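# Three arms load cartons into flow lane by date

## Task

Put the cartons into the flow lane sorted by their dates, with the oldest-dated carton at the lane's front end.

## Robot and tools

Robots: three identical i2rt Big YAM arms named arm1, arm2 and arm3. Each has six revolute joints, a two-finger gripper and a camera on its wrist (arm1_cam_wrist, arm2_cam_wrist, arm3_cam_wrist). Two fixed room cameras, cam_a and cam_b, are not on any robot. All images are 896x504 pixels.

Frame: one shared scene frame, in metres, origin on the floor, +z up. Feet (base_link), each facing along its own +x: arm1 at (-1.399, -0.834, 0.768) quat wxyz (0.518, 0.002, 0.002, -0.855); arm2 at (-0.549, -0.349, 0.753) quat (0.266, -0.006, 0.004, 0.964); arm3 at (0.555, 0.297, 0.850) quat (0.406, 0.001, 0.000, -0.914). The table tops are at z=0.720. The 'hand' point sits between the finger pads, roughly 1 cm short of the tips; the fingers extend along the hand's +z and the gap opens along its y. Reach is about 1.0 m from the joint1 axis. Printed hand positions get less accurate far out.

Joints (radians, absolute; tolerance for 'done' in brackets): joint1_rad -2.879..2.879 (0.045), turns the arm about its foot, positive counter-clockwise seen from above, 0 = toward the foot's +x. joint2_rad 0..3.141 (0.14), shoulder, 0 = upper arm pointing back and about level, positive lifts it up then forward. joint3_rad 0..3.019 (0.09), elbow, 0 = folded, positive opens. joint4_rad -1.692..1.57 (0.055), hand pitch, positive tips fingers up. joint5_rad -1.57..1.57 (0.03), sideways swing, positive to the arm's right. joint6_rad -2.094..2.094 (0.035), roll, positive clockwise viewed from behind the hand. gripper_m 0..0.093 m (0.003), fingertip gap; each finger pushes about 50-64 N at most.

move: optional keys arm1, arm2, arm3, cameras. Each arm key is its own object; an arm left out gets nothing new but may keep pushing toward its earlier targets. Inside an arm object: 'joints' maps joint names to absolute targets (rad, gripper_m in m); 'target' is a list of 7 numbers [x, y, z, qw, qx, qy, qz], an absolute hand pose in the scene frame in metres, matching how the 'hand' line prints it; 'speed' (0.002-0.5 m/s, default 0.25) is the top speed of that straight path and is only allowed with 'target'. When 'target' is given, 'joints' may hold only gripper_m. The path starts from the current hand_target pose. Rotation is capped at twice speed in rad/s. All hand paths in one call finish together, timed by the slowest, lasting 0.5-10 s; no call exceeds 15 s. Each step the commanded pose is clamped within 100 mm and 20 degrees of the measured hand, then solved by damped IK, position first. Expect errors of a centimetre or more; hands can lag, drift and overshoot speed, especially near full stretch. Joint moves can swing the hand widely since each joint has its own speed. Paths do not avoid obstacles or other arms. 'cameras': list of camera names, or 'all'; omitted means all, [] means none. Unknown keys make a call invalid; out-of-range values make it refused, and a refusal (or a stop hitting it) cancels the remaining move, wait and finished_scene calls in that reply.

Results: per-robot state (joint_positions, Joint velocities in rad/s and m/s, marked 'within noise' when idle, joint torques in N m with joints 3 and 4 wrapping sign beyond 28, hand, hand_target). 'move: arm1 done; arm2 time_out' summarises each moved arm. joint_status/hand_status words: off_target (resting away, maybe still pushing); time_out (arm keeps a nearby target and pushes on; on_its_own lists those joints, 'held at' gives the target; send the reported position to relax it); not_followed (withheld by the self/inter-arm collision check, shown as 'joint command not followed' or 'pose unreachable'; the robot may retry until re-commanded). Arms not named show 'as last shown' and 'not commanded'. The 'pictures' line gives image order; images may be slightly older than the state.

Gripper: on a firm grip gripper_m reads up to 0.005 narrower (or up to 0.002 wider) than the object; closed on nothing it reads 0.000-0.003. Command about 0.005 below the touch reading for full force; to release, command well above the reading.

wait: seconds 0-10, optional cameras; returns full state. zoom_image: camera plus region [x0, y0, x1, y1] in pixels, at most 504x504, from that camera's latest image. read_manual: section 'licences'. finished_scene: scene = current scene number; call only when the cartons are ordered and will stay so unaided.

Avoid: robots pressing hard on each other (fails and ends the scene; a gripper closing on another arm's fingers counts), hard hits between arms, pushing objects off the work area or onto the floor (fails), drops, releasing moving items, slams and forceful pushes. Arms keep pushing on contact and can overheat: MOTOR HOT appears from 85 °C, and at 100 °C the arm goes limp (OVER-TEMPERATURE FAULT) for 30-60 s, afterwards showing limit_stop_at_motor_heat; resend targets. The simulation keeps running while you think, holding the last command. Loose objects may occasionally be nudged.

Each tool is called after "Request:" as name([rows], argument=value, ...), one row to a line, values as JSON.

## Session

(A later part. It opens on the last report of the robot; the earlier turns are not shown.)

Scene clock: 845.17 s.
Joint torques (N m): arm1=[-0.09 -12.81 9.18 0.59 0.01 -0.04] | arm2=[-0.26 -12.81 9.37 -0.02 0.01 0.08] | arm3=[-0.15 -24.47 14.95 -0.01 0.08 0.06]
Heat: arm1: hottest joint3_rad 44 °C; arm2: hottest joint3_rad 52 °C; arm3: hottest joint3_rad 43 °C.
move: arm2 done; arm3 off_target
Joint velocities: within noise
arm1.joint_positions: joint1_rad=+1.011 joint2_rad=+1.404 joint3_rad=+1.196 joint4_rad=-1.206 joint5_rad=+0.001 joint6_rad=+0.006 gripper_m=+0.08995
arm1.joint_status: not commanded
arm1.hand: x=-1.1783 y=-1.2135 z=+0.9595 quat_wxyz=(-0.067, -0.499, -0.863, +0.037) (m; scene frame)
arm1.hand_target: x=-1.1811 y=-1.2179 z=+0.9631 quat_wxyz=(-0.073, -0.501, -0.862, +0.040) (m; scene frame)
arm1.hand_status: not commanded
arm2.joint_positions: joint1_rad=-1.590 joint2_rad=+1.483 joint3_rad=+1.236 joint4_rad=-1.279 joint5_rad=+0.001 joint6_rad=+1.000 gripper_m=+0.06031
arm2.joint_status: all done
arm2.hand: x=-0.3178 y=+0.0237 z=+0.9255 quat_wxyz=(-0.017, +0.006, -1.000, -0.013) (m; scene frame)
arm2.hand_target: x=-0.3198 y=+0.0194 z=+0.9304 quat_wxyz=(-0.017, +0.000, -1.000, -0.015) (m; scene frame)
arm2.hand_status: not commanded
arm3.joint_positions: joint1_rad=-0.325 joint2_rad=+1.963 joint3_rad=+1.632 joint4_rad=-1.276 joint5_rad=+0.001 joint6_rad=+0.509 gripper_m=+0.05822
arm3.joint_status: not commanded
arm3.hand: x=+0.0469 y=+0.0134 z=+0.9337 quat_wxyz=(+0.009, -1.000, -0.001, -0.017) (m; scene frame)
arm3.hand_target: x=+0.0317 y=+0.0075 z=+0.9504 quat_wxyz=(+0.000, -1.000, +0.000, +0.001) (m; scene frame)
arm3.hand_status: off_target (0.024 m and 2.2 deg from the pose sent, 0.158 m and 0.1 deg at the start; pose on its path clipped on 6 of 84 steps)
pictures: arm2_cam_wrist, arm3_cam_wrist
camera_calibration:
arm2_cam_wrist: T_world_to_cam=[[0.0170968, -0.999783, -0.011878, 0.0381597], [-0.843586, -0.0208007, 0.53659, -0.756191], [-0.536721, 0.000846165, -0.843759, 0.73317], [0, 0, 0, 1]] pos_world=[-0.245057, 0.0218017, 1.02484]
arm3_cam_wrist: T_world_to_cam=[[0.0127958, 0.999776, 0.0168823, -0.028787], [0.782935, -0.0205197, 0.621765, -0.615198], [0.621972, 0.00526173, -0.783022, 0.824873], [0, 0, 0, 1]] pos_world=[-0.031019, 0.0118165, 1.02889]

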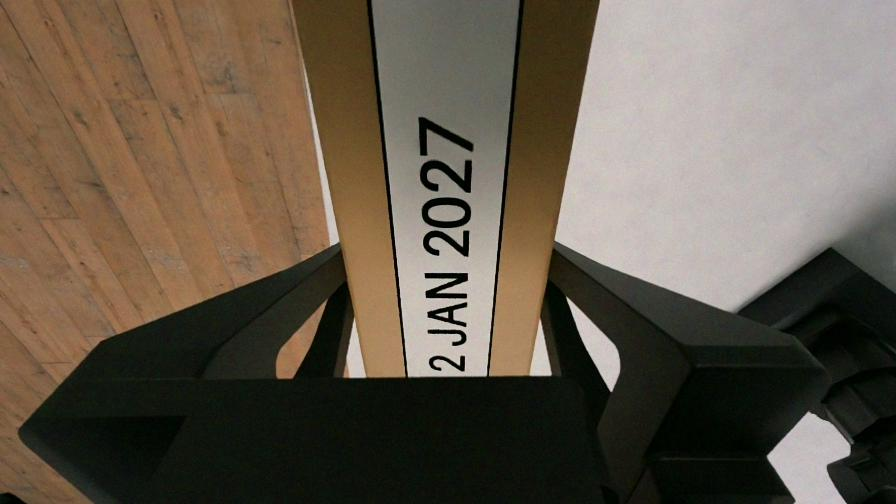

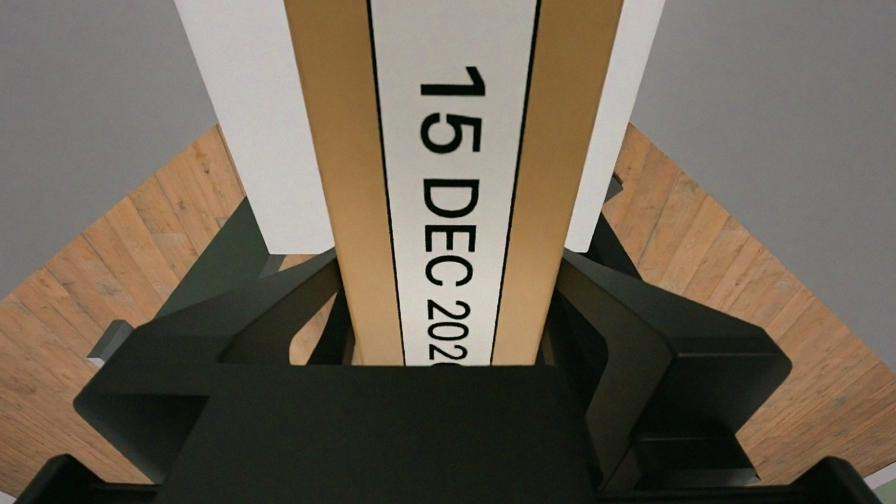

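Request:
move(arm3={"target": [0.34, -0.01, 0.96, 0, -1, 0, 0], "speed": 0.35}, cameras=[])

Request:
move(arm3={"target": [0.54, -0.347, 0.85, 0.0006, -0.9985, 0.0109, 0.0541], "speed": 0.3}, arm2={"target": [0.02, 0.0, 0.92, 0, 0, -1, 0], "speed": 0.3}, cameras=["arm2_cam_wrist", "arm3_cam_wrist"])

Scene clock: 853.50 s.
Joint torques (N m): arm1=[-0.15 -12.92 9.17 0.58 0.01 -0.03] | arm2=[-0.32 -12.81 9.36 -0.02 0 0.07] | arm3=[0.85 -15.91 10.19 0.62 0.24 0.17]
Heat: arm1: hottest joint3_rad 44 °C; arm2: hottest joint3_rad 52 °C; arm3: hottest joint3_rad 44 °C.
move: arm3 off_target
Joint velocities: within noise
arm1, arm2: as last shown
arm3.joint_positions: joint1_rad=+0.119 joint2_rad=+1.428 joint3_rad=+0.973 joint4_rad=-1.149 joint5_rad=-0.002 joint6_rad=+0.955 gripper_m=+0.05822
arm3.joint_status: not commanded
arm3.hand: x=+0.3407 y=-0.0048 z=+0.9509 quat_wxyz=(+0.013, -1.000, +0.000, -0.012) (m; scene frame)
arm3.hand_target: x=+0.3400 y=-0.0099 z=+0.9600 quat_wxyz=(+0.000, -1.000, +0.000, +0.000) (m; scene frame)
arm3.hand_status: off_target (0.011 m and 2.0 deg from the pose sent, 0.295 m and 2.2 deg at the start)
pictures: none
No camera images: "cameras" was empty.

Scene clock: 856.03 s.
Joint torques (N m): arm1=[-0.09 -12.81 9.18 0.61 0.01 -0.04] | arm2=[-0.15 -19.9 15.73 0.02 -0.06 -0.14] | arm3=[-0.15 -26.05 14.71 -0.13 0.37 0.15]
Heat: arm1: hottest joint3_rad 44 °C; arm2: hottest joint3_rad 53 °C; arm3: hottest joint3_rad 44 °C.
move: arm2 off_target; arm3 off_target
Joint velocities: within noise
arm1: as last shown
arm2.joint_positions: joint1_rad=-2.060 joint2_rad=+2.132 joint3_rad=+2.068 joint4_rad=-1.560 joint5_rad=-0.012 joint6_rad=+0.555 gripper_m=+0.06031
arm2.joint_status: not commanded
arm2.hand: x=+0.0049 y=-0.0109 z=+0.8996 quat_wxyz=(+0.021, -0.007, -1.000, +0.014) (m; scene frame)
arm2.hand_target: x=+0.0185 y=-0.0008 z=+0.9200 quat_wxyz=(-0.001, +0.000, -1.000, +0.000) (m; scene frame)
arm2.hand_status: off_target (0.028 m and 3.0 deg from the pose sent, 0.339 m and 2.5 deg at the start)
arm3.joint_positions: joint1_rad=+0.744 joint2_rad=+2.170 joint3_rad=+1.707 joint4_rad=-1.143 joint5_rad=+0.105 joint6_rad=+1.591 gripper_m=+0.05822
arm3.joint_status: not commanded
arm3.hand: x=+0.5423 y=-0.3272 z=+0.8394 quat_wxyz=(+0.017, -0.999, +0.004, +0.052) (m; scene frame)
arm3.hand_target: x=+0.5400 y=-0.3461 z=+0.8505 quat_wxyz=(+0.000, -0.998, +0.011, +0.054) (m; scene frame)
arm3.hand_status: off_target (0.023 m and 2.0 deg from the pose sent, 0.409 m and 7.8 deg at the start)
pictures: arm2_cam_wrist, arm3_cam_wrist
camera_calibration:
arm2_cam_wrist: T_world_to_cam=[[-0.00720785, -0.999102, 0.0417534, -0.050375], [-0.79993, 0.0308163, 0.599302, -0.526908], [-0.60005, -0.0290801, -0.799434, 0.844627], [0, 0, 0, 1]] pos_world=[0.084966, -0.00953052, 0.993103]
arm3_cam_wrist: T_world_to_cam=[[0.0258789, 0.999241, 0.0291062, 0.289396], [0.860246, -0.0370917, 0.508529, -0.90363], [0.509223, 0.0118784, -0.860553, 0.573112], [0, 0, 0, 1]] pos_world=[0.478013, -0.329501, 0.944292]

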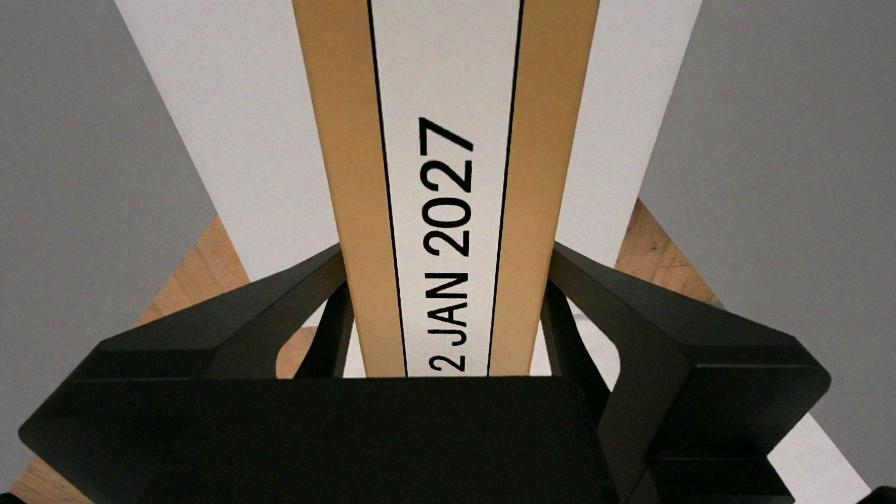

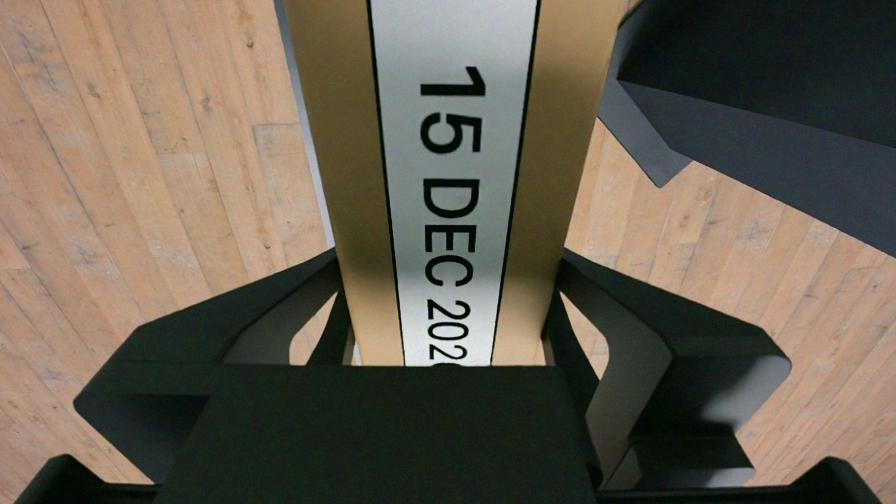

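Request:
move(arm3={"target": [0.54, -0.325, 0.79, 0.0006, -0.9985, 0.0109, 0.0541], "speed": 0.1}, arm2={"target": [0.033, 0.009, 0.791, 0, 0, -1, 0], "speed": 0.15}, cameras=["arm2_cam_wrist", "arm3_cam_wrist"])

Scene clock: 860.83 s.
Joint torques (N m): arm1=[-0.15 -12.81 9.18 0.59 0.02 -0.03] | arm2=[0.26 -21.13 9.83 0.61 -0.08 -0.06] | arm3=[-0.03 -26.05 9.42 0.65 0.41 0.13]
Heat: arm1: hottest joint3_rad 44 °C; arm2: hottest joint3_rad 53 °C; arm3: hottest joint3_rad 45 °C.
move: arm2 done; arm3 done
Joint velocities: within noise
arm1: as last shown
arm2.joint_positions: joint1_rad=-2.060 joint2_rad=+2.245 joint3_rad=+1.997 joint4_rad=-1.321 joint5_rad=-0.013 joint6_rad=+0.555 gripper_m=+0.06031
arm2.joint_status: not commanded
arm2.hand: x=+0.0340 y=+0.0050 z=+0.7989 quat_wxyz=(-0.002, -0.006, -1.000, +0.000) (m; scene frame)
arm2.hand_target: x=+0.0328 y=+0.0090 z=+0.7910 quat_wxyz=(+0.000, +0.000, -1.000, +0.000) (m; scene frame)
arm2.hand_status: done (0.009 m and 0.7 deg from the pose sent, 0.114 m and 3.0 deg at the start)
arm3.joint_positions: joint1_rad=+0.744 joint2_rad=+2.201 joint3_rad=+1.631 joint4_rad=-1.005 joint5_rad=+0.104 joint6_rad=+1.593 gripper_m=+0.05822
arm3.joint_status: not commanded
arm3.hand: x=+0.5425 y=-0.3230 z=+0.7952 quat_wxyz=(+0.002, -0.999, +0.006, +0.051) (m; scene frame)
arm3.hand_target: x=+0.5400 y=-0.3249 z=+0.7900 quat_wxyz=(+0.001, -0.998, +0.011, +0.054) (m; scene frame)
arm3.hand_status: done (0.006 m and 0.7 deg from the pose sent, 0.049 m and 2.0 deg at the start)
pictures: arm2_cam_wrist, arm3_cam_wrist
camera_calibration:
arm2_cam_wrist: T_world_to_cam=[[-0.00728218, -0.999897, 0.0123565, -0.00648108], [-0.827044, 0.0129682, 0.561988, -0.412895], [-0.56209, -0.00612686, -0.827053, 0.80278], [0, 0, 0, 1]] pos_world=[0.109705, 0.00379262, 0.896064]
arm3_cam_wrist: T_world_to_cam=[[0.0271135, 0.999631, -0.00141572, 0.310193], [0.859489, -0.0225892, 0.510656, -0.877836], [0.510435, -0.0150625, -0.859784, 0.524974], [0, 0, 0, 1]] pos_world=[0.478114, -0.322, 0.900075]

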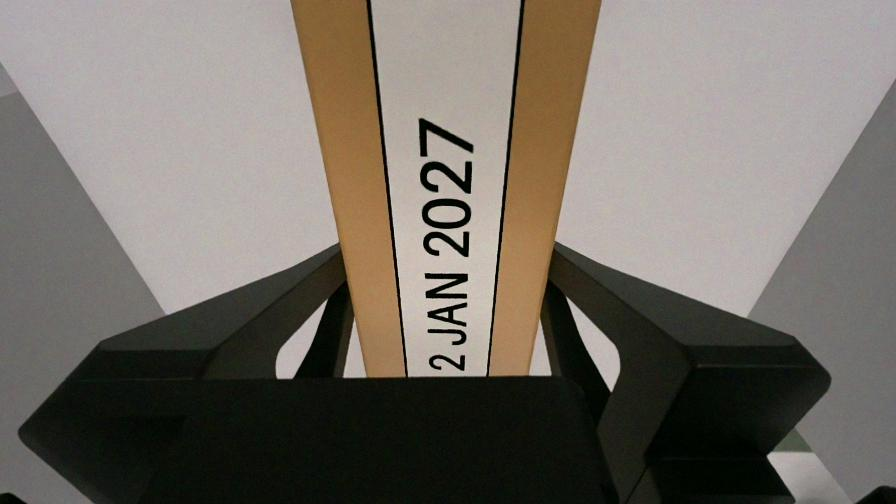

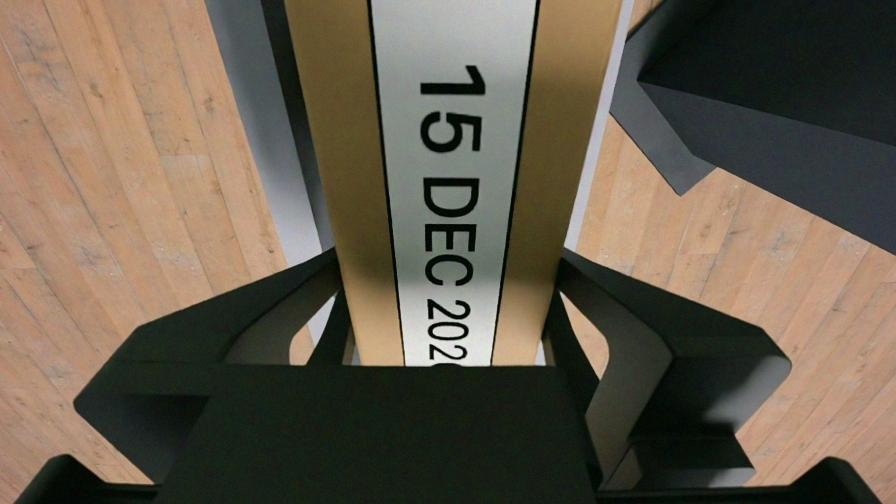

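Request:
move(arm3={"target": [0.54, -0.325, 0.793, 0.0006, -0.9985, 0.0109, 0.0541], "speed": 0.1, "joints": {"gripper_m": 0.078}}, arm2={"target": [0.033, 0.007, 0.800, 0, 0, -1, 0], "speed": 0.15, "joints": {"gripper_m": 0.09}}, cameras=["arm3_cam_wrist"])

Request:
move(arm3={"target": [0.51, -0.31, 0.90, 0.0006, -0.9985, 0.0109, 0.0541], "speed": 0.3}, arm2={"target": [0.033, 0.006, 0.94, 0, 0, -1, 0], "speed": 0.3}, cameras=[])

Request:
move(arm3={"target": [0.33, -0.008, 0.955, 0, -1, 0, 0], "speed": 0.4, "joints": {"gripper_m": 0.093}}, arm2={"target": [-0.36, 0.0, 0.945, 0, 0, -1, 0], "speed": 0.4}, cameras=["cam_b", "cam_a"])

Request:
zoom_image(camera="cam_b", region=[300, 180, 560, 330])

Scene clock: 869.40 s.
Joint torques (N m): arm1=[-0.15 -12.92 9.18 0.59 0.01 -0.04] | arm2=[-0.03 -22.07 10.19 -0.1 -0.04 -0.11] | arm3=[0.03 -26.4 9.58 0.38 0.28 0.14]
Heat: arm1: hottest joint3_rad 44 °C; arm2: hottest joint3_rad 53 °C; arm3: hottest joint3_rad 44 °C.
move: arm2 done; arm3 done
Joint velocities: within noise
arm1: as last shown
arm2.joint_positions: joint1_rad=-2.060 joint2_rad=+2.245 joint3_rad=+1.997 joint4_rad=-1.321 joint5_rad=-0.013 joint6_rad=+0.555 gripper_m=+0.08994
arm2.joint_status: all done
arm2.hand: x=+0.0340 y=+0.0051 z=+0.7989 quat_wxyz=(-0.002, -0.006, -1.000, +0.000) (m; scene frame)
arm2.hand_target: x=+0.0329 y=+0.0071 z=+0.7999 quat_wxyz=(+0.000, +0.000, -1.000, +0.000) (m; scene frame)
arm2.hand_status: done (0.002 m and 0.7 deg from the pose sent, 0.003 m and 0.7 deg at the start)
arm3.joint_positions: joint1_rad=+0.744 joint2_rad=+2.201 joint3_rad=+1.631 joint4_rad=-1.005 joint5_rad=+0.108 joint6_rad=+1.593 gripper_m=+0.07794
arm3.joint_status: all done
arm3.hand: x=+0.5419 y=-0.3230 z=+0.7953 quat_wxyz=(+0.002, -0.999, +0.006, +0.053) (m; scene frame)
arm3.hand_target: x=+0.5400 y=-0.3249 z=+0.7930 quat_wxyz=(+0.001, -0.998, +0.011, +0.054) (m; scene frame)
arm3.hand_status: done (0.004 m and 0.6 deg from the pose sent, 0.004 m and 0.7 deg at the start)
pictures: arm3_cam_wrist
camera_calibration:
arm3_cam_wrist: T_world_to_cam=[[0.027022, 0.999634, -0.00155984, 0.310373], [0.861272, -0.0224897, 0.507647, -0.875925], [0.507426, -0.0150611, -0.861564, 0.528371], [0, 0, 0, 1]] pos_world=[0.477914, -0.322, 0.90037]

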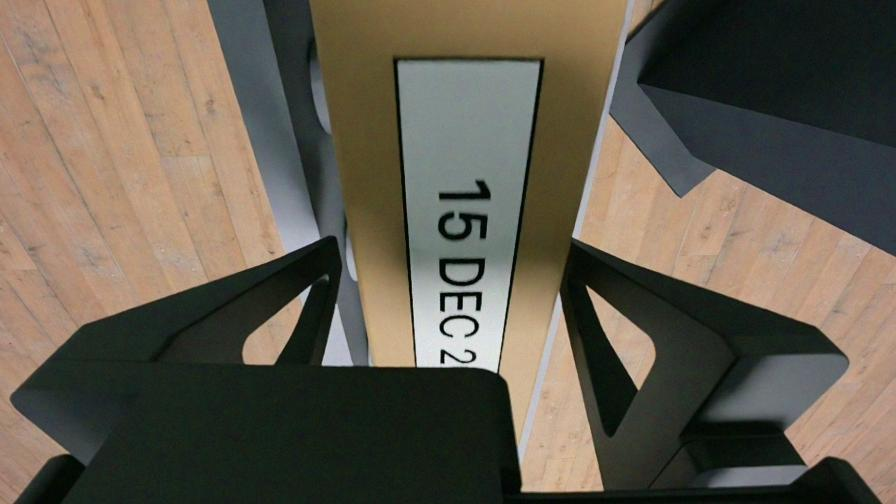

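Scene clock: 871.03 s.
Joint torques (N m): arm1=[-0.15 -12.92 9.17 0.57 0.02 -0.04] | arm2=[-0.32 -20.72 14.61 -0.1 -0.03 -0.11] | arm3=[-0.21 -23.82 12.38 -0.02 0.26 -0.01]
Heat: arm1: hottest joint3_rad 44 °C; arm2: hottest joint3_rad 53 °C; arm3: hottest joint3_rad 44 °C.
move: arm2 off_target; arm3 done
Joint velocities: within noise
arm1: as last shown
arm2.joint_positions: joint1_rad=-2.060 joint2_rad=+2.183 joint3_rad=+2.241 joint4_rad=-1.657 joint5_rad=-0.013 joint6_rad=+0.552 gripper_m=+0.08994
arm2.joint_status: not commanded
arm2.hand: x=+0.0219 y=+0.0001 z=+0.9322 quat_wxyz=(+0.011, -0.005, -1.000, +0.007) (m; scene frame)
arm2.hand_target: x=+0.0323 y=+0.0057 z=+0.9400 quat_wxyz=(-0.001, +0.000, -1.000, +0.000) (m; scene frame)
arm2.hand_status: off_target (0.015 m and 1.6 deg from the pose sent, 0.141 m and 0.7 deg at the start)
arm3.joint_positions: joint1_rad=+0.697 joint2_rad=+2.023 joint3_rad=+1.631 joint4_rad=-1.176 joint5_rad=+0.109 joint6_rad=+1.559 gripper_m=+0.07794
arm3.joint_status: not commanded
arm3.hand: x=+0.5128 y=-0.3034 z=+0.9006 quat_wxyz=(+0.000, -0.998, +0.013, +0.054) (m; scene frame)
arm3.hand_target: x=+0.5099 y=-0.3098 z=+0.9000 quat_wxyz=(+0.000, -0.998, +0.011, +0.054) (m; scene frame)
arm3.hand_status: done (0.007 m and 0.3 deg from the pose sent, 0.110 m and 0.6 deg at the start)
pictures: none
No camera images: "cameras" was empty.

Scene clock: 873.20 s.
Joint torques (N m): arm1=[-0.09 -12.86 9.2 0.58 0.02 -0.03] | arm2=[0.26 -9.7 8.75 0.69 0.13 0.1] | arm3=[-0.44 -14.51 9.52 0.05 -0.01 -0.02]
Heat: arm1: hottest joint3_rad 44 °C; arm2: hottest joint3_rad 53 °C; arm3: hottest joint3_rad 44 °C.
move: arm2 done; arm3 done
Joint velocities: within noise
arm1: as last shown
arm2.joint_positions: joint1_rad=-1.545 joint2_rad=+1.387 joint3_rad=+1.205 joint4_rad=-1.377 joint5_rad=-0.016 joint6_rad=+1.052 gripper_m=+0.08994
arm2.joint_status: not commanded
arm2.hand: x=-0.3571 y=+0.0010 z=+0.9511 quat_wxyz=(-0.001, +0.003, -1.000, -0.003) (m; scene frame)
arm2.hand_target: x=-0.3600 y=-0.0001 z=+0.9450 quat_wxyz=(+0.000, +0.000, -1.000, +0.000) (m; scene frame)
arm2.hand_status: done (0.007 m and 0.5 deg from the pose sent, 0.382 m and 1.6 deg at the start)
arm3.joint_positions: joint1_rad=+0.111 joint2_rad=+1.429 joint3_rad=+0.985 joint4_rad=-1.118 joint5_rad=+0.005 joint6_rad=+0.948 gripper_m=+0.09290
arm3.joint_status: all done
arm3.hand: x=+0.3298 y=-0.0125 z=+0.9546 quat_wxyz=(-0.002, -1.000, +0.001, +0.003) (m; scene frame)
arm3.hand_target: x=+0.3300 y=-0.0081 z=+0.9550 quat_wxyz=(+0.000, -1.000, +0.000, +0.000) (m; scene frame)
arm3.hand_status: done (0.005 m and 0.5 deg from the pose sent, 0.352 m and 6.3 deg at the start)
pictures: cam_a, cam_b

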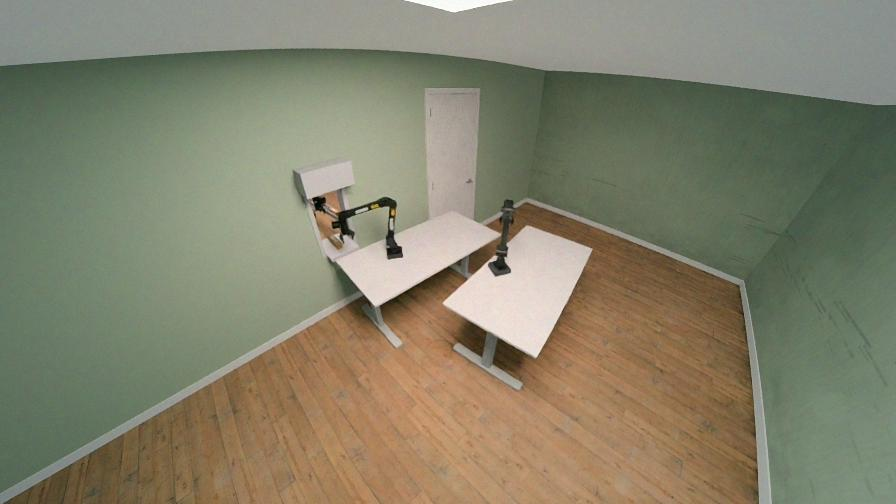

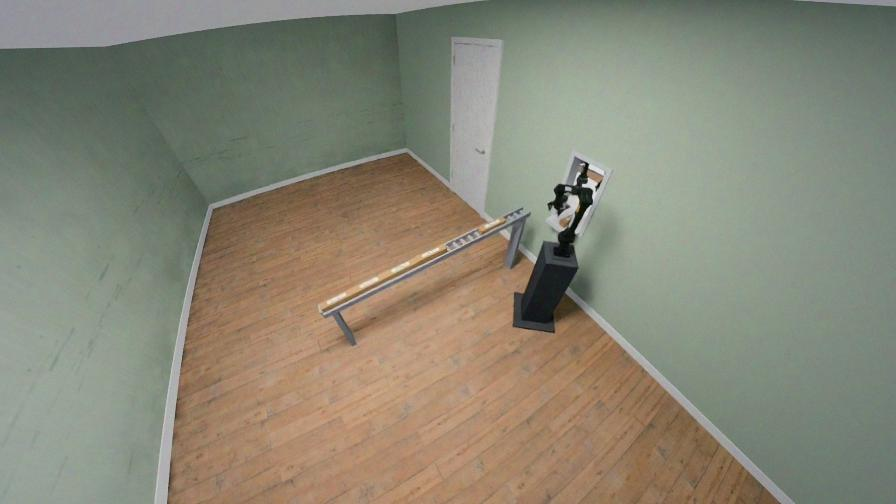

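Scaled by 1.938 from the camera's 896x504 image, which has a finer 1280x720 frame.

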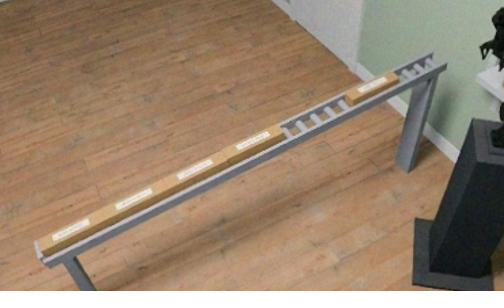

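Request:
move(arm3={"target": [0.025, 0.002, 0.90, 0, -1, 0, 0], "speed": 0.35}, cameras=[])

Request:
move(arm3={"target": [0.020, 0.009, 0.790, 0, -1, 0, 0], "speed": 0.25}, cameras=["arm3_cam_wrist"])

Scene clock: 880.67 s.
Joint torques (N m): arm1=[-0.09 -12.92 9.18 0.59 0.02 -0.03] | arm2=[0.26 -9.7 8.73 0.68 0.12 0.09] | arm3=[0.09 -22.77 14.28 0.02 -0.01 -0.04]
Heat: arm1: hottest joint3_rad 44 °C; arm2: hottest joint3_rad 52 °C; arm3: hottest joint3_rad 45 °C.
move: arm3 off_target
Joint velocities: within noise
arm1, arm2: as last shown
arm2.joint_positions: joint1_rad=-1.545 joint2_rad=+1.387 joint3_rad=+1.205 joint4_rad=-1.376 joint5_rad=-0.016 joint6_rad=+1.053 gripper_m=+0.08994
arm2.hand: x=-0.3570 y=+0.0011 z=+0.9511 quat_wxyz=(-0.001, +0.002, -1.000, -0.003) (m; scene frame)
arm3.joint_positions: joint1_rad=-0.329 joint2_rad=+2.003 joint3_rad=+1.603 joint4_rad=-1.176 joint5_rad=+0.003 joint6_rad=+0.519 gripper_m=+0.09290
arm3.joint_status: not commanded
arm3.hand: x=+0.0362 y=+0.0104 z=+0.9004 quat_wxyz=(+0.003, -1.000, +0.006, -0.003) (m; scene frame)
arm3.hand_target: x=+0.0254 y=+0.0023 z=+0.9001 quat_wxyz=(+0.000, -1.000, +0.000, +0.001) (m; scene frame)
arm3.hand_status: off_target (0.014 m and 0.8 deg from the pose sent, 0.310 m and 0.5 deg at the start)
pictures: none
No camera images: "cameras" was empty.

Scene clock: 882.00 s.
Joint torques (N m): arm1=[-0.15 -12.92 9.17 0.58 0.02 -0.04] | arm2=[0.26 -9.7 8.72 0.68 0.13 0.09] | arm3=[-0.73 -24.47 10.22 0.66 -0.02 -0.03]
Heat: arm1: hottest joint3_rad 44 °C; arm2: hottest joint3_rad 52 °C; arm3: hottest joint3_rad 45 °C.
move: arm3 done
Joint velocities: within noise
arm1.joint_positions: joint1_rad=+1.011 joint2_rad=+1.404 joint3_rad=+1.196 joint4_rad=-1.206 joint5_rad=+0.001 joint6_rad=+0.006 gripper_m=+0.08995
arm1.joint_status: not commanded
arm1.hand: x=-1.1783 y=-1.2135 z=+0.9595 quat_wxyz=(-0.067, -0.499, -0.863, +0.037) (m; scene frame)
arm1.hand_target: x=-1.1811 y=-1.2179 z=+0.9631 quat_wxyz=(-0.073, -0.501, -0.862, +0.040) (m; scene frame)
arm1.hand_status: not commanded
arm2: as last shown
arm3.joint_positions: joint1_rad=-0.329 joint2_rad=+2.160 joint3_rad=+1.556 joint4_rad=-0.973 joint5_rad=+0.003 joint6_rad=+0.504 gripper_m=+0.09291
arm3.joint_status: not commanded
arm3.hand: x=+0.0284 y=+0.0061 z=+0.7940 quat_wxyz=(+0.003, -1.000, -0.002, -0.003) (m; scene frame)
arm3.hand_target: x=+0.0201 y=+0.0092 z=+0.7901 quat_wxyz=(+0.000, -1.000, +0.000, +0.000) (m; scene frame)
arm3.hand_status: done (0.010 m and 0.5 deg from the pose sent, 0.112 m and 0.8 deg at the start)
pictures: arm3_cam_wrist
camera_calibration:
arm3_cam_wrist: T_world_to_cam=[[0.0127143, 0.999912, 0.00373253, -0.00855008], [0.799684, -0.0124091, 0.600293, -0.497418], [0.600287, -0.00464747, -0.799771, 0.740976], [0, 0, 0, 1]] pos_world=[-0.046912, 0.00582046, 0.891239]

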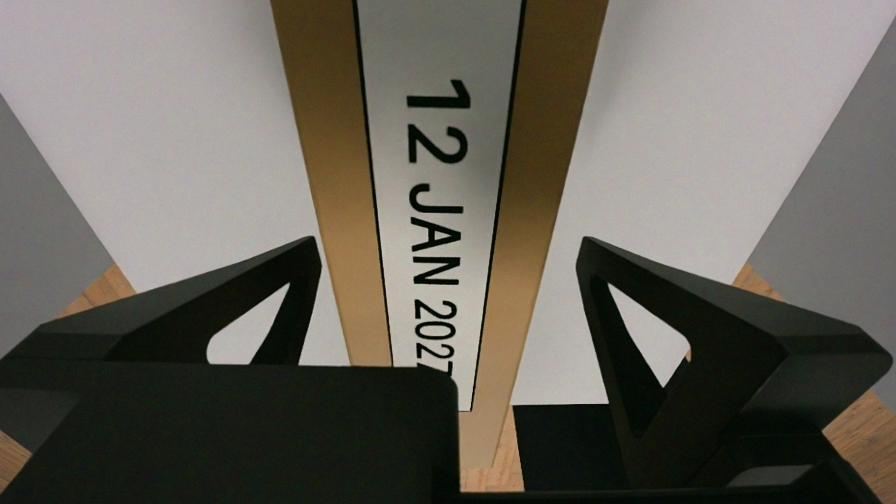

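Request:
move(arm3={"joints": {"gripper_m": 0.05}}, cameras=[])

Request:
move(arm3={"target": [0.031, 0.007, 0.95, 0, -1, 0, 0], "speed": 0.35}, cameras=[])

Request:
move(arm3={"target": [0.34, -0.01, 0.96, 0, -1, 0, 0], "speed": 0.4}, cameras=["arm3_cam_wrist"])

Request:
move(arm3={"target": [0.54, -0.347, 0.85, 0.0006, -0.9985, 0.0109, 0.0541], "speed": 0.4}, cameras=["arm3_cam_wrist", "cam_b"])

Request:
zoom_image(camera="cam_b", region=[300, 180, 560, 330])

Scene clock: 886.83 s.
Joint torques (N m): arm1=[-0.15 -12.86 9.18 0.58 0.01 -0.03] | arm2=[0.32 -9.76 8.72 0.68 0.13 0.09] | arm3=[-0.67 -24.82 10.21 0.62 0.08 -0.03]
Heat: arm1: hottest joint3_rad 44 °C; arm2: hottest joint3_rad 52 °C; arm3: hottest joint3_rad 45 °C.
move: arm3 off_target
Joint velocities: within noise
arm1, arm2: as last shown
arm3.joint_positions: joint1_rad=-0.329 joint2_rad=+2.160 joint3_rad=+1.556 joint4_rad=-0.973 joint5_rad=+0.001 joint6_rad=+0.503 gripper_m=+0.05814
arm3.joint_status: gripper_m off_target (ended at +0.05817, target +0.05000)
arm3.hand: x=+0.0284 y=+0.0057 z=+0.7940 quat_wxyz=(+0.002, -1.000, -0.002, -0.003) (m; scene frame)
arm3.hand_target: x=+0.0202 y=+0.0091 z=+0.7901 quat_wxyz=(+0.000, -1.000, +0.000, +0.000) (m; scene frame)
arm3.hand_status: not commanded
pictures: none
No camera images: "cameras" was empty.

Scene clock: 888.27 s.
Joint torques (N m): arm1=[-0.09 -12.86 9.18 0.58 0.02 -0.04] | arm2=[0.32 -9.7 8.72 0.68 0.13 0.09] | arm3=[0.03 -24.35 14.89 0.01 0.08 0.11]
Heat: arm1: hottest joint3_rad 44 °C; arm2: hottest joint3_rad 51 °C; arm3: hottest joint3_rad 45 °C.
move: arm3 off_target
Joint velocities: within noise
arm1, arm2: as last shown
arm3.joint_positions: joint1_rad=-0.329 joint2_rad=+1.962 joint3_rad=+1.634 joint4_rad=-1.277 joint5_rad=+0.001 joint6_rad=+0.503 gripper_m=+0.05814
arm3.joint_status: not commanded
arm3.hand: x=+0.0452 y=+0.0151 z=+0.9346 quat_wxyz=(+0.009, -1.000, -0.002, -0.016) (m; scene frame)
arm3.hand_target: x=+0.0317 y=+0.0074 z=+0.9502 quat_wxyz=(+0.000, -1.000, +0.000, +0.000) (m; scene frame)
arm3.hand_status: off_target (0.022 m and 2.1 deg from the pose sent, 0.156 m and 0.5 deg at the start; pose on its path clipped on 6 of 43 steps)
pictures: none
No camera images: "cameras" was empty.

Scene clock: 890.20 s.
Joint torques (N m): arm1=[-0.15 -12.86 9.18 0.57 0.01 -0.03] | arm2=[0.26 -9.7 8.72 0.66 0.13 0.09] | arm3=[0.91 -15.62 10.07 0.58 0.22 0.18]
Heat: arm1: hottest joint3_rad 44 °C; arm2: hottest joint3_rad 51 °C; arm3: hottest joint3_rad 45 °C.
move: arm3 done
Joint velocities: within noise
arm1, arm2: as last shown
arm3.joint_positions: joint1_rad=+0.118 joint2_rad=+1.427 joint3_rad=+0.974 joint4_rad=-1.149 joint5_rad=-0.002 joint6_rad=+0.955 gripper_m=+0.05814
arm3.joint_status: not commanded
arm3.hand: x=+0.3402 y=-0.0049 z=+0.9517 quat_wxyz=(+0.012, -1.000, +0.000, -0.011) (m; scene frame)
arm3.hand_target: x=+0.3400 y=-0.0098 z=+0.9600 quat_wxyz=(+0.000, -1.000, +0.000, +0.000) (m; scene frame)
arm3.hand_status: done (0.010 m and 1.9 deg from the pose sent, 0.297 m and 2.1 deg at the start)
pictures: arm3_cam_wrist
camera_calibration:
arm3_cam_wrist: T_world_to_cam=[[0.0155343, 0.99963, 0.0223114, -0.0206788], [0.78981, -0.0259512, 0.612802, -0.85014], [0.613155, 0.00810229, -0.789921, 0.666201], [0, 0, 0, 1]] pos_world=[0.263286, -0.00678876, 1.04767]

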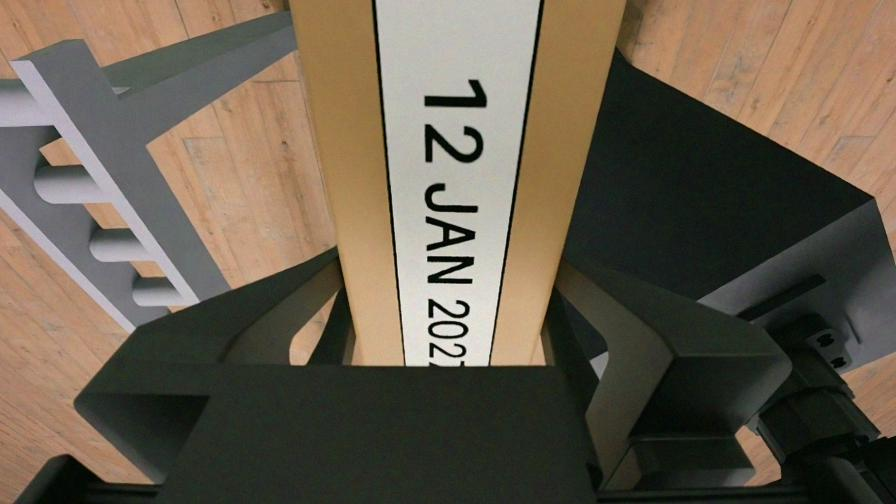

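Scene clock: 892.37 s.
Joint torques (N m): arm1=[-0.03 -12.86 9.18 0.57 0.02 -0.03] | arm2=[0.26 -9.7 8.73 0.68 0.13 0.09] | arm3=[-0.5 -26.11 14.61 -0.16 0.35 0.14]
Heat: arm1: hottest joint3_rad 44 °C; arm2: hottest joint3_rad 51 °C; arm3: hottest joint3_rad 45 °C.
move: arm3 off_target
Joint velocities: within noise
arm1, arm2: as last shown
arm3.joint_positions: joint1_rad=+0.749 joint2_rad=+2.172 joint3_rad=+1.708 joint4_rad=-1.143 joint5_rad=+0.106 joint6_rad=+1.591 gripper_m=+0.05814
arm3.joint_status: not commanded
arm3.hand: x=+0.5451 y=-0.3273 z=+0.8386 quat_wxyz=(+0.017, -0.998, +0.002, +0.052) (m; scene frame)
arm3.hand_target: x=+0.5400 y=-0.3460 z=+0.8503 quat_wxyz=(+0.000, -0.998, +0.011, +0.054) (m; scene frame)
arm3.hand_status: off_target (0.023 m and 2.2 deg from the pose sent, 0.409 m and 7.7 deg at the start; pose on its path clipped on 15 of 65 steps)
pictures: arm3_cam_wrist, cam_b
camera_calibration:
arm3_cam_wrist: T_world_to_cam=[[0.0209395, 0.999322, 0.0302784, 0.291233], [0.860646, -0.0334288, 0.508105, -0.904321], [0.508772, 0.0154196, -0.860763, 0.572539], [0, 0, 0, 1]] pos_world=[0.48091, -0.330094, 0.943492]

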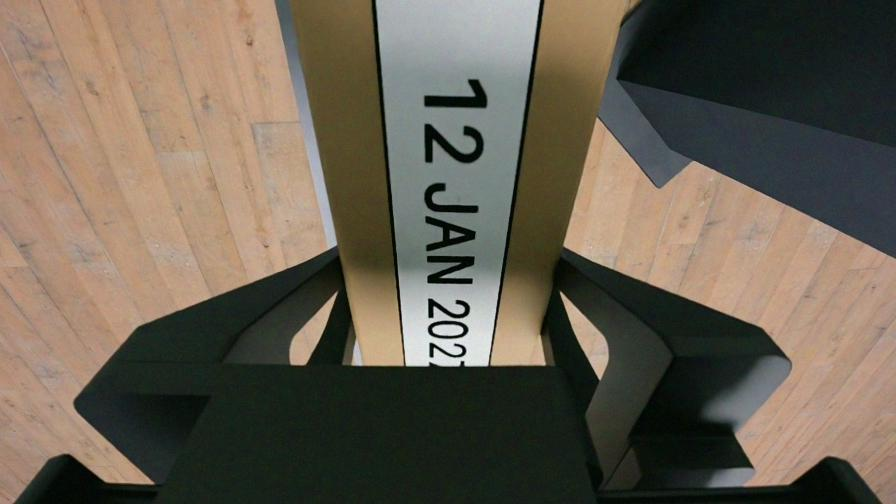

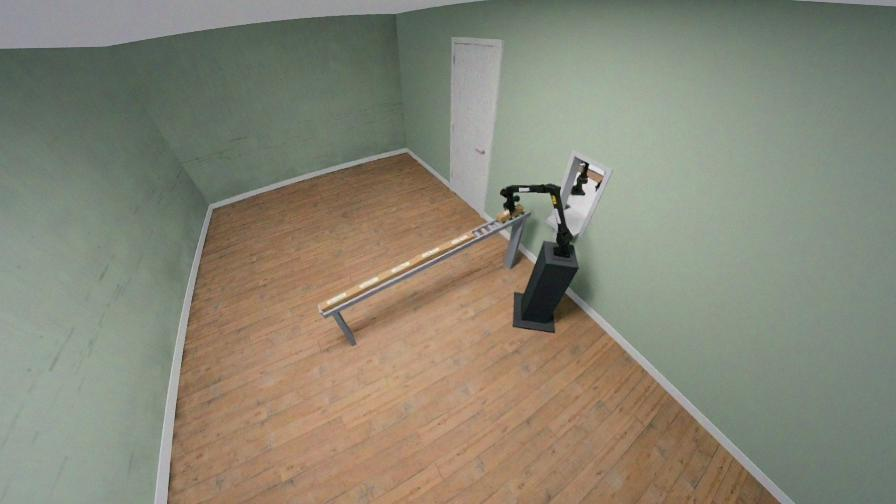

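Scaled by 1.938 from the camera's 896x504 image, which has a finer 1280x720 frame.

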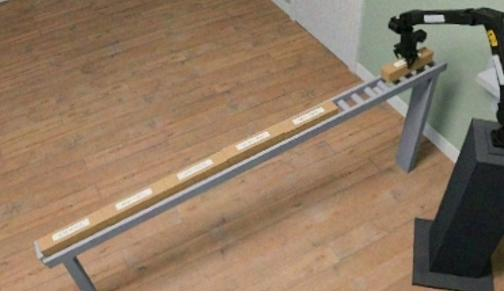

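Request:
move(arm3={"target": [0.54, -0.3265, 0.788, 0.0006, -0.9985, 0.0109, 0.0541], "speed": 0.12}, cameras=["arm3_cam_wrist"])

Request:
move(arm3={"target": [0.54, -0.326, 0.793, 0.0006, -0.9985, 0.0109, 0.0541], "speed": 0.1, "joints": {"gripper_m": 0.078}}, cameras=["arm3_cam_wrist"])

Request:
move(arm3={"target": [0.51, -0.30, 0.93, 0.0006, -0.9985, 0.0109, 0.0541], "speed": 0.3}, cameras=["arm3_cam_wrist", "cam_b"])

Request:
zoom_image(camera="cam_b", region=[300, 180, 560, 330])

Scene clock: 897.80 s.
Joint torques (N m): arm1=[-0.15 -12.86 9.17 0.59 0.01 -0.04] | arm2=[0.32 -9.76 8.73 0.68 0.13 0.09] | arm3=[-0.44 -25.7 9.47 0.55 0.51 0.11]
Heat: arm1: hottest joint3_rad 44 °C; arm2: hottest joint3_rad 51 °C; arm3: hottest joint3_rad 46 °C.
move: arm3 done
Joint velocities: within noise
arm1, arm2: as last shown
arm3.joint_positions: joint1_rad=+0.749 joint2_rad=+2.205 joint3_rad=+1.636 joint4_rad=-1.004 joint5_rad=+0.101 joint6_rad=+1.594 gripper_m=+0.05814
arm3.joint_status: not commanded
arm3.hand: x=+0.5459 y=-0.3249 z=+0.7947 quat_wxyz=(+0.000, -0.999, +0.004, +0.050) (m; scene frame)
arm3.hand_target: x=+0.5401 y=-0.3264 z=+0.7882 quat_wxyz=(+0.001, -0.998, +0.011, +0.054) (m; scene frame)
arm3.hand_status: done (0.009 m and 0.9 deg from the pose sent, 0.051 m and 2.2 deg at the start)
pictures: arm3_cam_wrist
camera_calibration:
arm3_cam_wrist: T_world_to_cam=[[0.0243873, 0.999694, -0.00420379, 0.315742], [0.858159, -0.0187772, 0.51304, -0.880453], [0.512804, -0.0161192, -0.858354, 0.519998], [0, 0, 0, 1]] pos_world=[0.481212, -0.323796, 0.899378]

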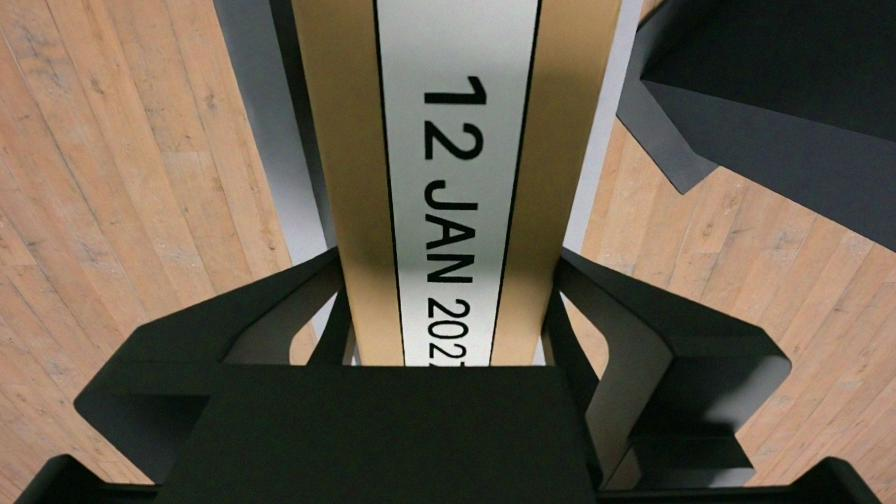

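Scene clock: 898.77 s.
Joint torques (N m): arm1=[-0.09 -12.86 9.17 0.59 0.02 -0.03] | arm2=[0.26 -9.64 8.72 0.68 0.13 0.09] | arm3=[-0.56 -26.64 9.51 0.28 0.28 0.13]
Heat: arm1: hottest joint3_rad 44 °C; arm2: hottest joint3_rad 51 °C; arm3: hottest joint3_rad 46 °C.
move: arm3 done
Joint velocities: within noise
arm1: as last shown
arm2.joint_positions: joint1_rad=-1.545 joint2_rad=+1.387 joint3_rad=+1.205 joint4_rad=-1.376 joint5_rad=-0.016 joint6_rad=+1.053 gripper_m=+0.08994
arm2.joint_status: not commanded
arm2.hand: x=-0.3570 y=+0.0011 z=+0.9511 quat_wxyz=(-0.001, +0.002, -1.000, -0.003) (m; scene frame)
arm2.hand_target: x=-0.3600 y=-0.0001 z=+0.9450 quat_wxyz=(+0.000, +0.000, -1.000, +0.000) (m; scene frame)
arm2.hand_status: not commanded
arm3.joint_positions: joint1_rad=+0.749 joint2_rad=+2.205 joint3_rad=+1.636 joint4_rad=-1.004 joint5_rad=+0.108 joint6_rad=+1.594 gripper_m=+0.07794
arm3.joint_status: all done
arm3.hand: x=+0.5448 y=-0.3249 z=+0.7948 quat_wxyz=(+0.000, -0.999, +0.004, +0.053) (m; scene frame)
arm3.hand_target: x=+0.5401 y=-0.3260 z=+0.7932 quat_wxyz=(+0.001, -0.998, +0.011, +0.054) (m; scene frame)
arm3.hand_status: done (0.005 m and 0.8 deg from the pose sent, 0.006 m and 0.9 deg at the start)
pictures: arm3_cam_wrist
camera_calibration:
arm3_cam_wrist: T_world_to_cam=[[0.0244114, 0.999692, -0.00443909, 0.315954], [0.861267, -0.0187763, 0.507806, -0.877146], [0.507566, -0.0162195, -0.86146, 0.525905], [0, 0, 0, 1]] pos_world=[0.480812, -0.323796, 0.899868]

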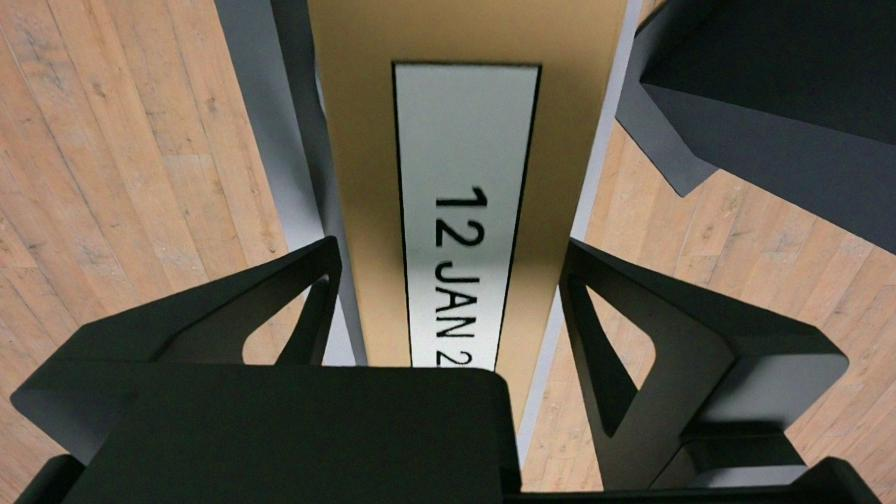

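Scene clock: 900.07 s.
Joint torques (N m): arm1=[-0.09 -12.81 9.18 0.58 0.02 -0.03] | arm2=[0.32 -9.76 8.73 0.66 0.12 0.09] | arm3=[-0.21 -22.65 12.67 -0.02 0.23 -0.03]
Heat: arm1: hottest joint3_rad 44 °C; arm2: hottest joint3_rad 51 °C; arm3: hottest joint3_rad 46 °C.
move: arm3 done
Joint velocities: within noise
arm1, arm2: as last shown
arm3.joint_positions: joint1_rad=+0.697 joint2_rad=+1.964 joint3_rad=+1.627 joint4_rad=-1.227 joint5_rad=+0.109 joint6_rad=+1.559 gripper_m=+0.07794
arm3.joint_status: not commanded
arm3.hand: x=+0.5129 y=-0.2930 z=+0.9329 quat_wxyz=(-0.002, -0.998, +0.013, +0.054) (m; scene frame)
arm3.hand_target: x=+0.5099 y=-0.2997 z=+0.9299 quat_wxyz=(+0.001, -0.998, +0.011, +0.054) (m; scene frame)
arm3.hand_status: done (0.008 m and 0.4 deg from the pose sent, 0.142 m and 0.7 deg at the start)
pictures: arm3_cam_wrist, cam_b
camera_calibration:
arm3_cam_wrist: T_world_to_cam=[[0.041764, 0.999086, -0.00906169, 0.280706], [0.8617, -0.0314275, 0.506444, -0.921854], [0.505697, -0.0289596, -0.862225, 0.659517], [0, 0, 0, 1]] pos_world=[0.449123, -0.290322, 1.03806]

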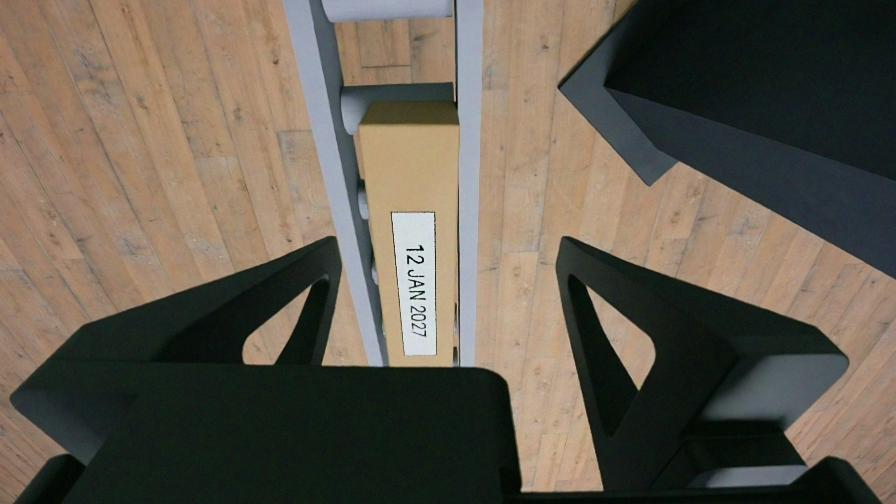

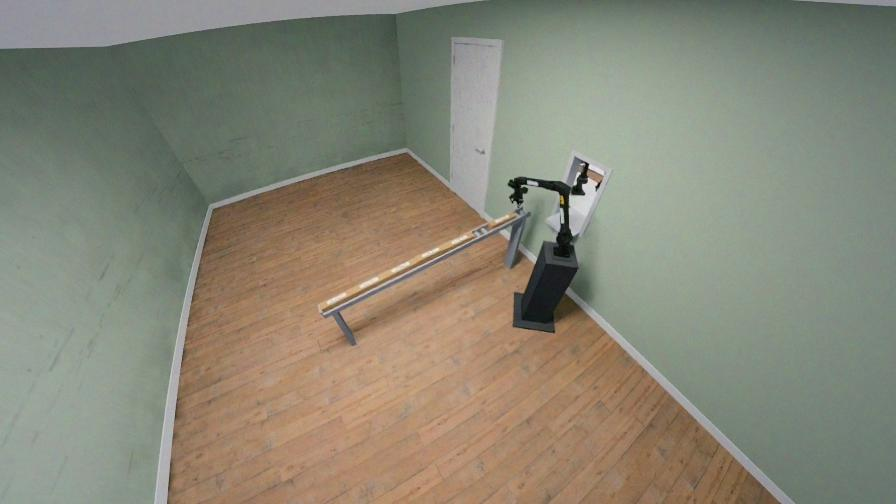

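Scaled by 1.938 from the camera's 896x504 image, which has a finer 1280x720 frame.

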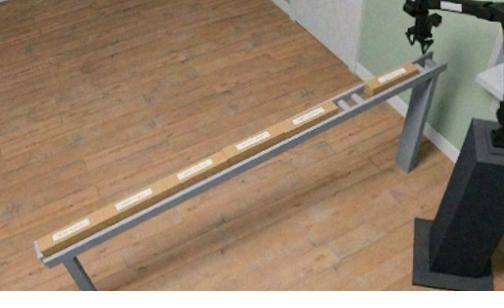

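Request:
move(cameras=["cam_b", "arm3_cam_wrist"])

Request:
zoom_image(camera="cam_b", region=[310, 190, 550, 330])

Scene clock: 953.63 s.
Joint torques (N m): arm1=[-0.15 -12.92 9.18 0.59 0.02 -0.03] | arm2=[0.32 -9.76 8.73 0.68 0.12 0.09] | arm3=[-0.26 -22.89 12.7 0.06 0.23 -0.03]
Heat: arm1: hottest joint3_rad 44 °C; arm2: hottest joint3_rad 49 °C; arm3: hottest joint3_rad 44 °C.
Joint velocities: within noise
arm1.joint_positions: joint1_rad=+1.011 joint2_rad=+1.404 joint3_rad=+1.196 joint4_rad=-1.206 joint5_rad=+0.001 joint6_rad=+0.006 gripper_m=+0.08995
arm1.joint_status: not commanded
arm1.hand: x=-1.1783 y=-1.2135 z=+0.9595 quat_wxyz=(-0.067, -0.499, -0.863, +0.037) (m; scene frame)
arm1.hand_target: x=-1.1811 y=-1.2179 z=+0.9631 quat_wxyz=(-0.073, -0.501, -0.862, +0.040) (m; scene frame)
arm1.hand_status: not commanded
arm2.joint_positions: joint1_rad=-1.545 joint2_rad=+1.387 joint3_rad=+1.205 joint4_rad=-1.376 joint5_rad=-0.016 joint6_rad=+1.053 gripper_m=+0.08994
arm2.joint_status: not commanded
arm2.hand: x=-0.3570 y=+0.0011 z=+0.9511 quat_wxyz=(-0.001, +0.002, -1.000, -0.003) (m; scene frame)
arm2.hand_target: x=-0.3600 y=-0.0001 z=+0.9450 quat_wxyz=(+0.000, +0.000, -1.000, +0.000) (m; scene frame)
arm2.hand_status: not commanded
arm3.joint_positions: joint1_rad=+0.697 joint2_rad=+1.964 joint3_rad=+1.627 joint4_rad=-1.227 joint5_rad=+0.109 joint6_rad=+1.559 gripper_m=+0.07794
arm3.joint_status: not commanded
arm3.hand: x=+0.5129 y=-0.2930 z=+0.9329 quat_wxyz=(-0.002, -0.998, +0.013, +0.054) (m; scene frame)
arm3.hand_target: x=+0.5099 y=-0.2997 z=+0.9299 quat_wxyz=(+0.001, -0.998, +0.011, +0.054) (m; scene frame)
arm3.hand_status: done (0.008 m and 0.4 deg from the pose sent, 0.142 m and 0.7 deg at the start)
pictures: arm3_cam_wrist, cam_b
camera_calibration:
arm3_cam_wrist: T_world_to_cam=[[0.0409938, 0.99912, -0.0089271, 0.280921], [0.861729, -0.0308317, 0.50643, -0.92168], [0.505709, -0.0284532, -0.862235, 0.659668], [0, 0, 0, 1]] pos_world=[0.449122, -0.290321, 1.03806]

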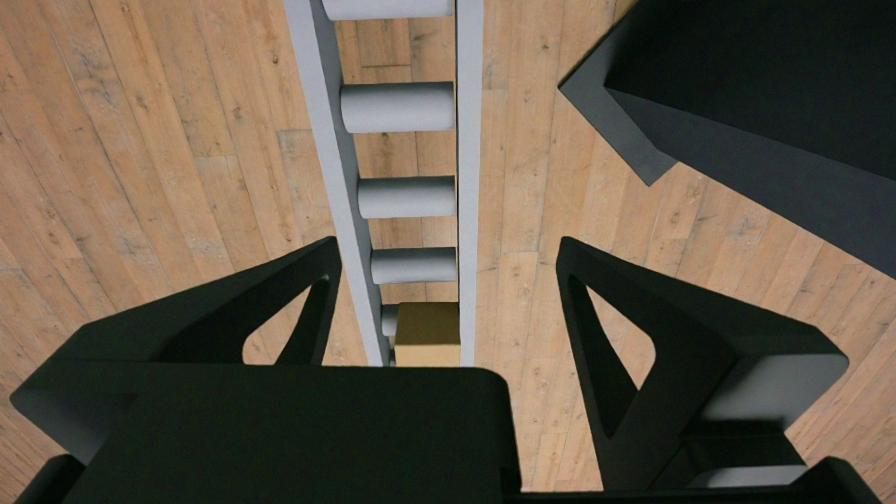

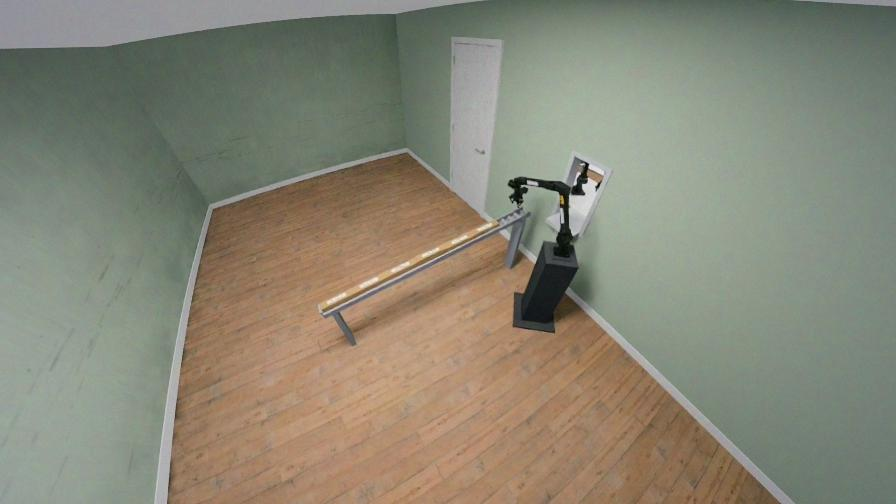

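Scaled by 2.100 from the camera's 896x504 image, which has a finer 1280x720 frame.

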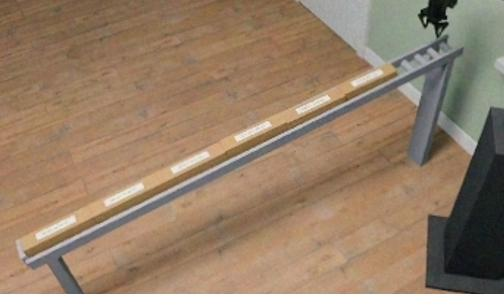

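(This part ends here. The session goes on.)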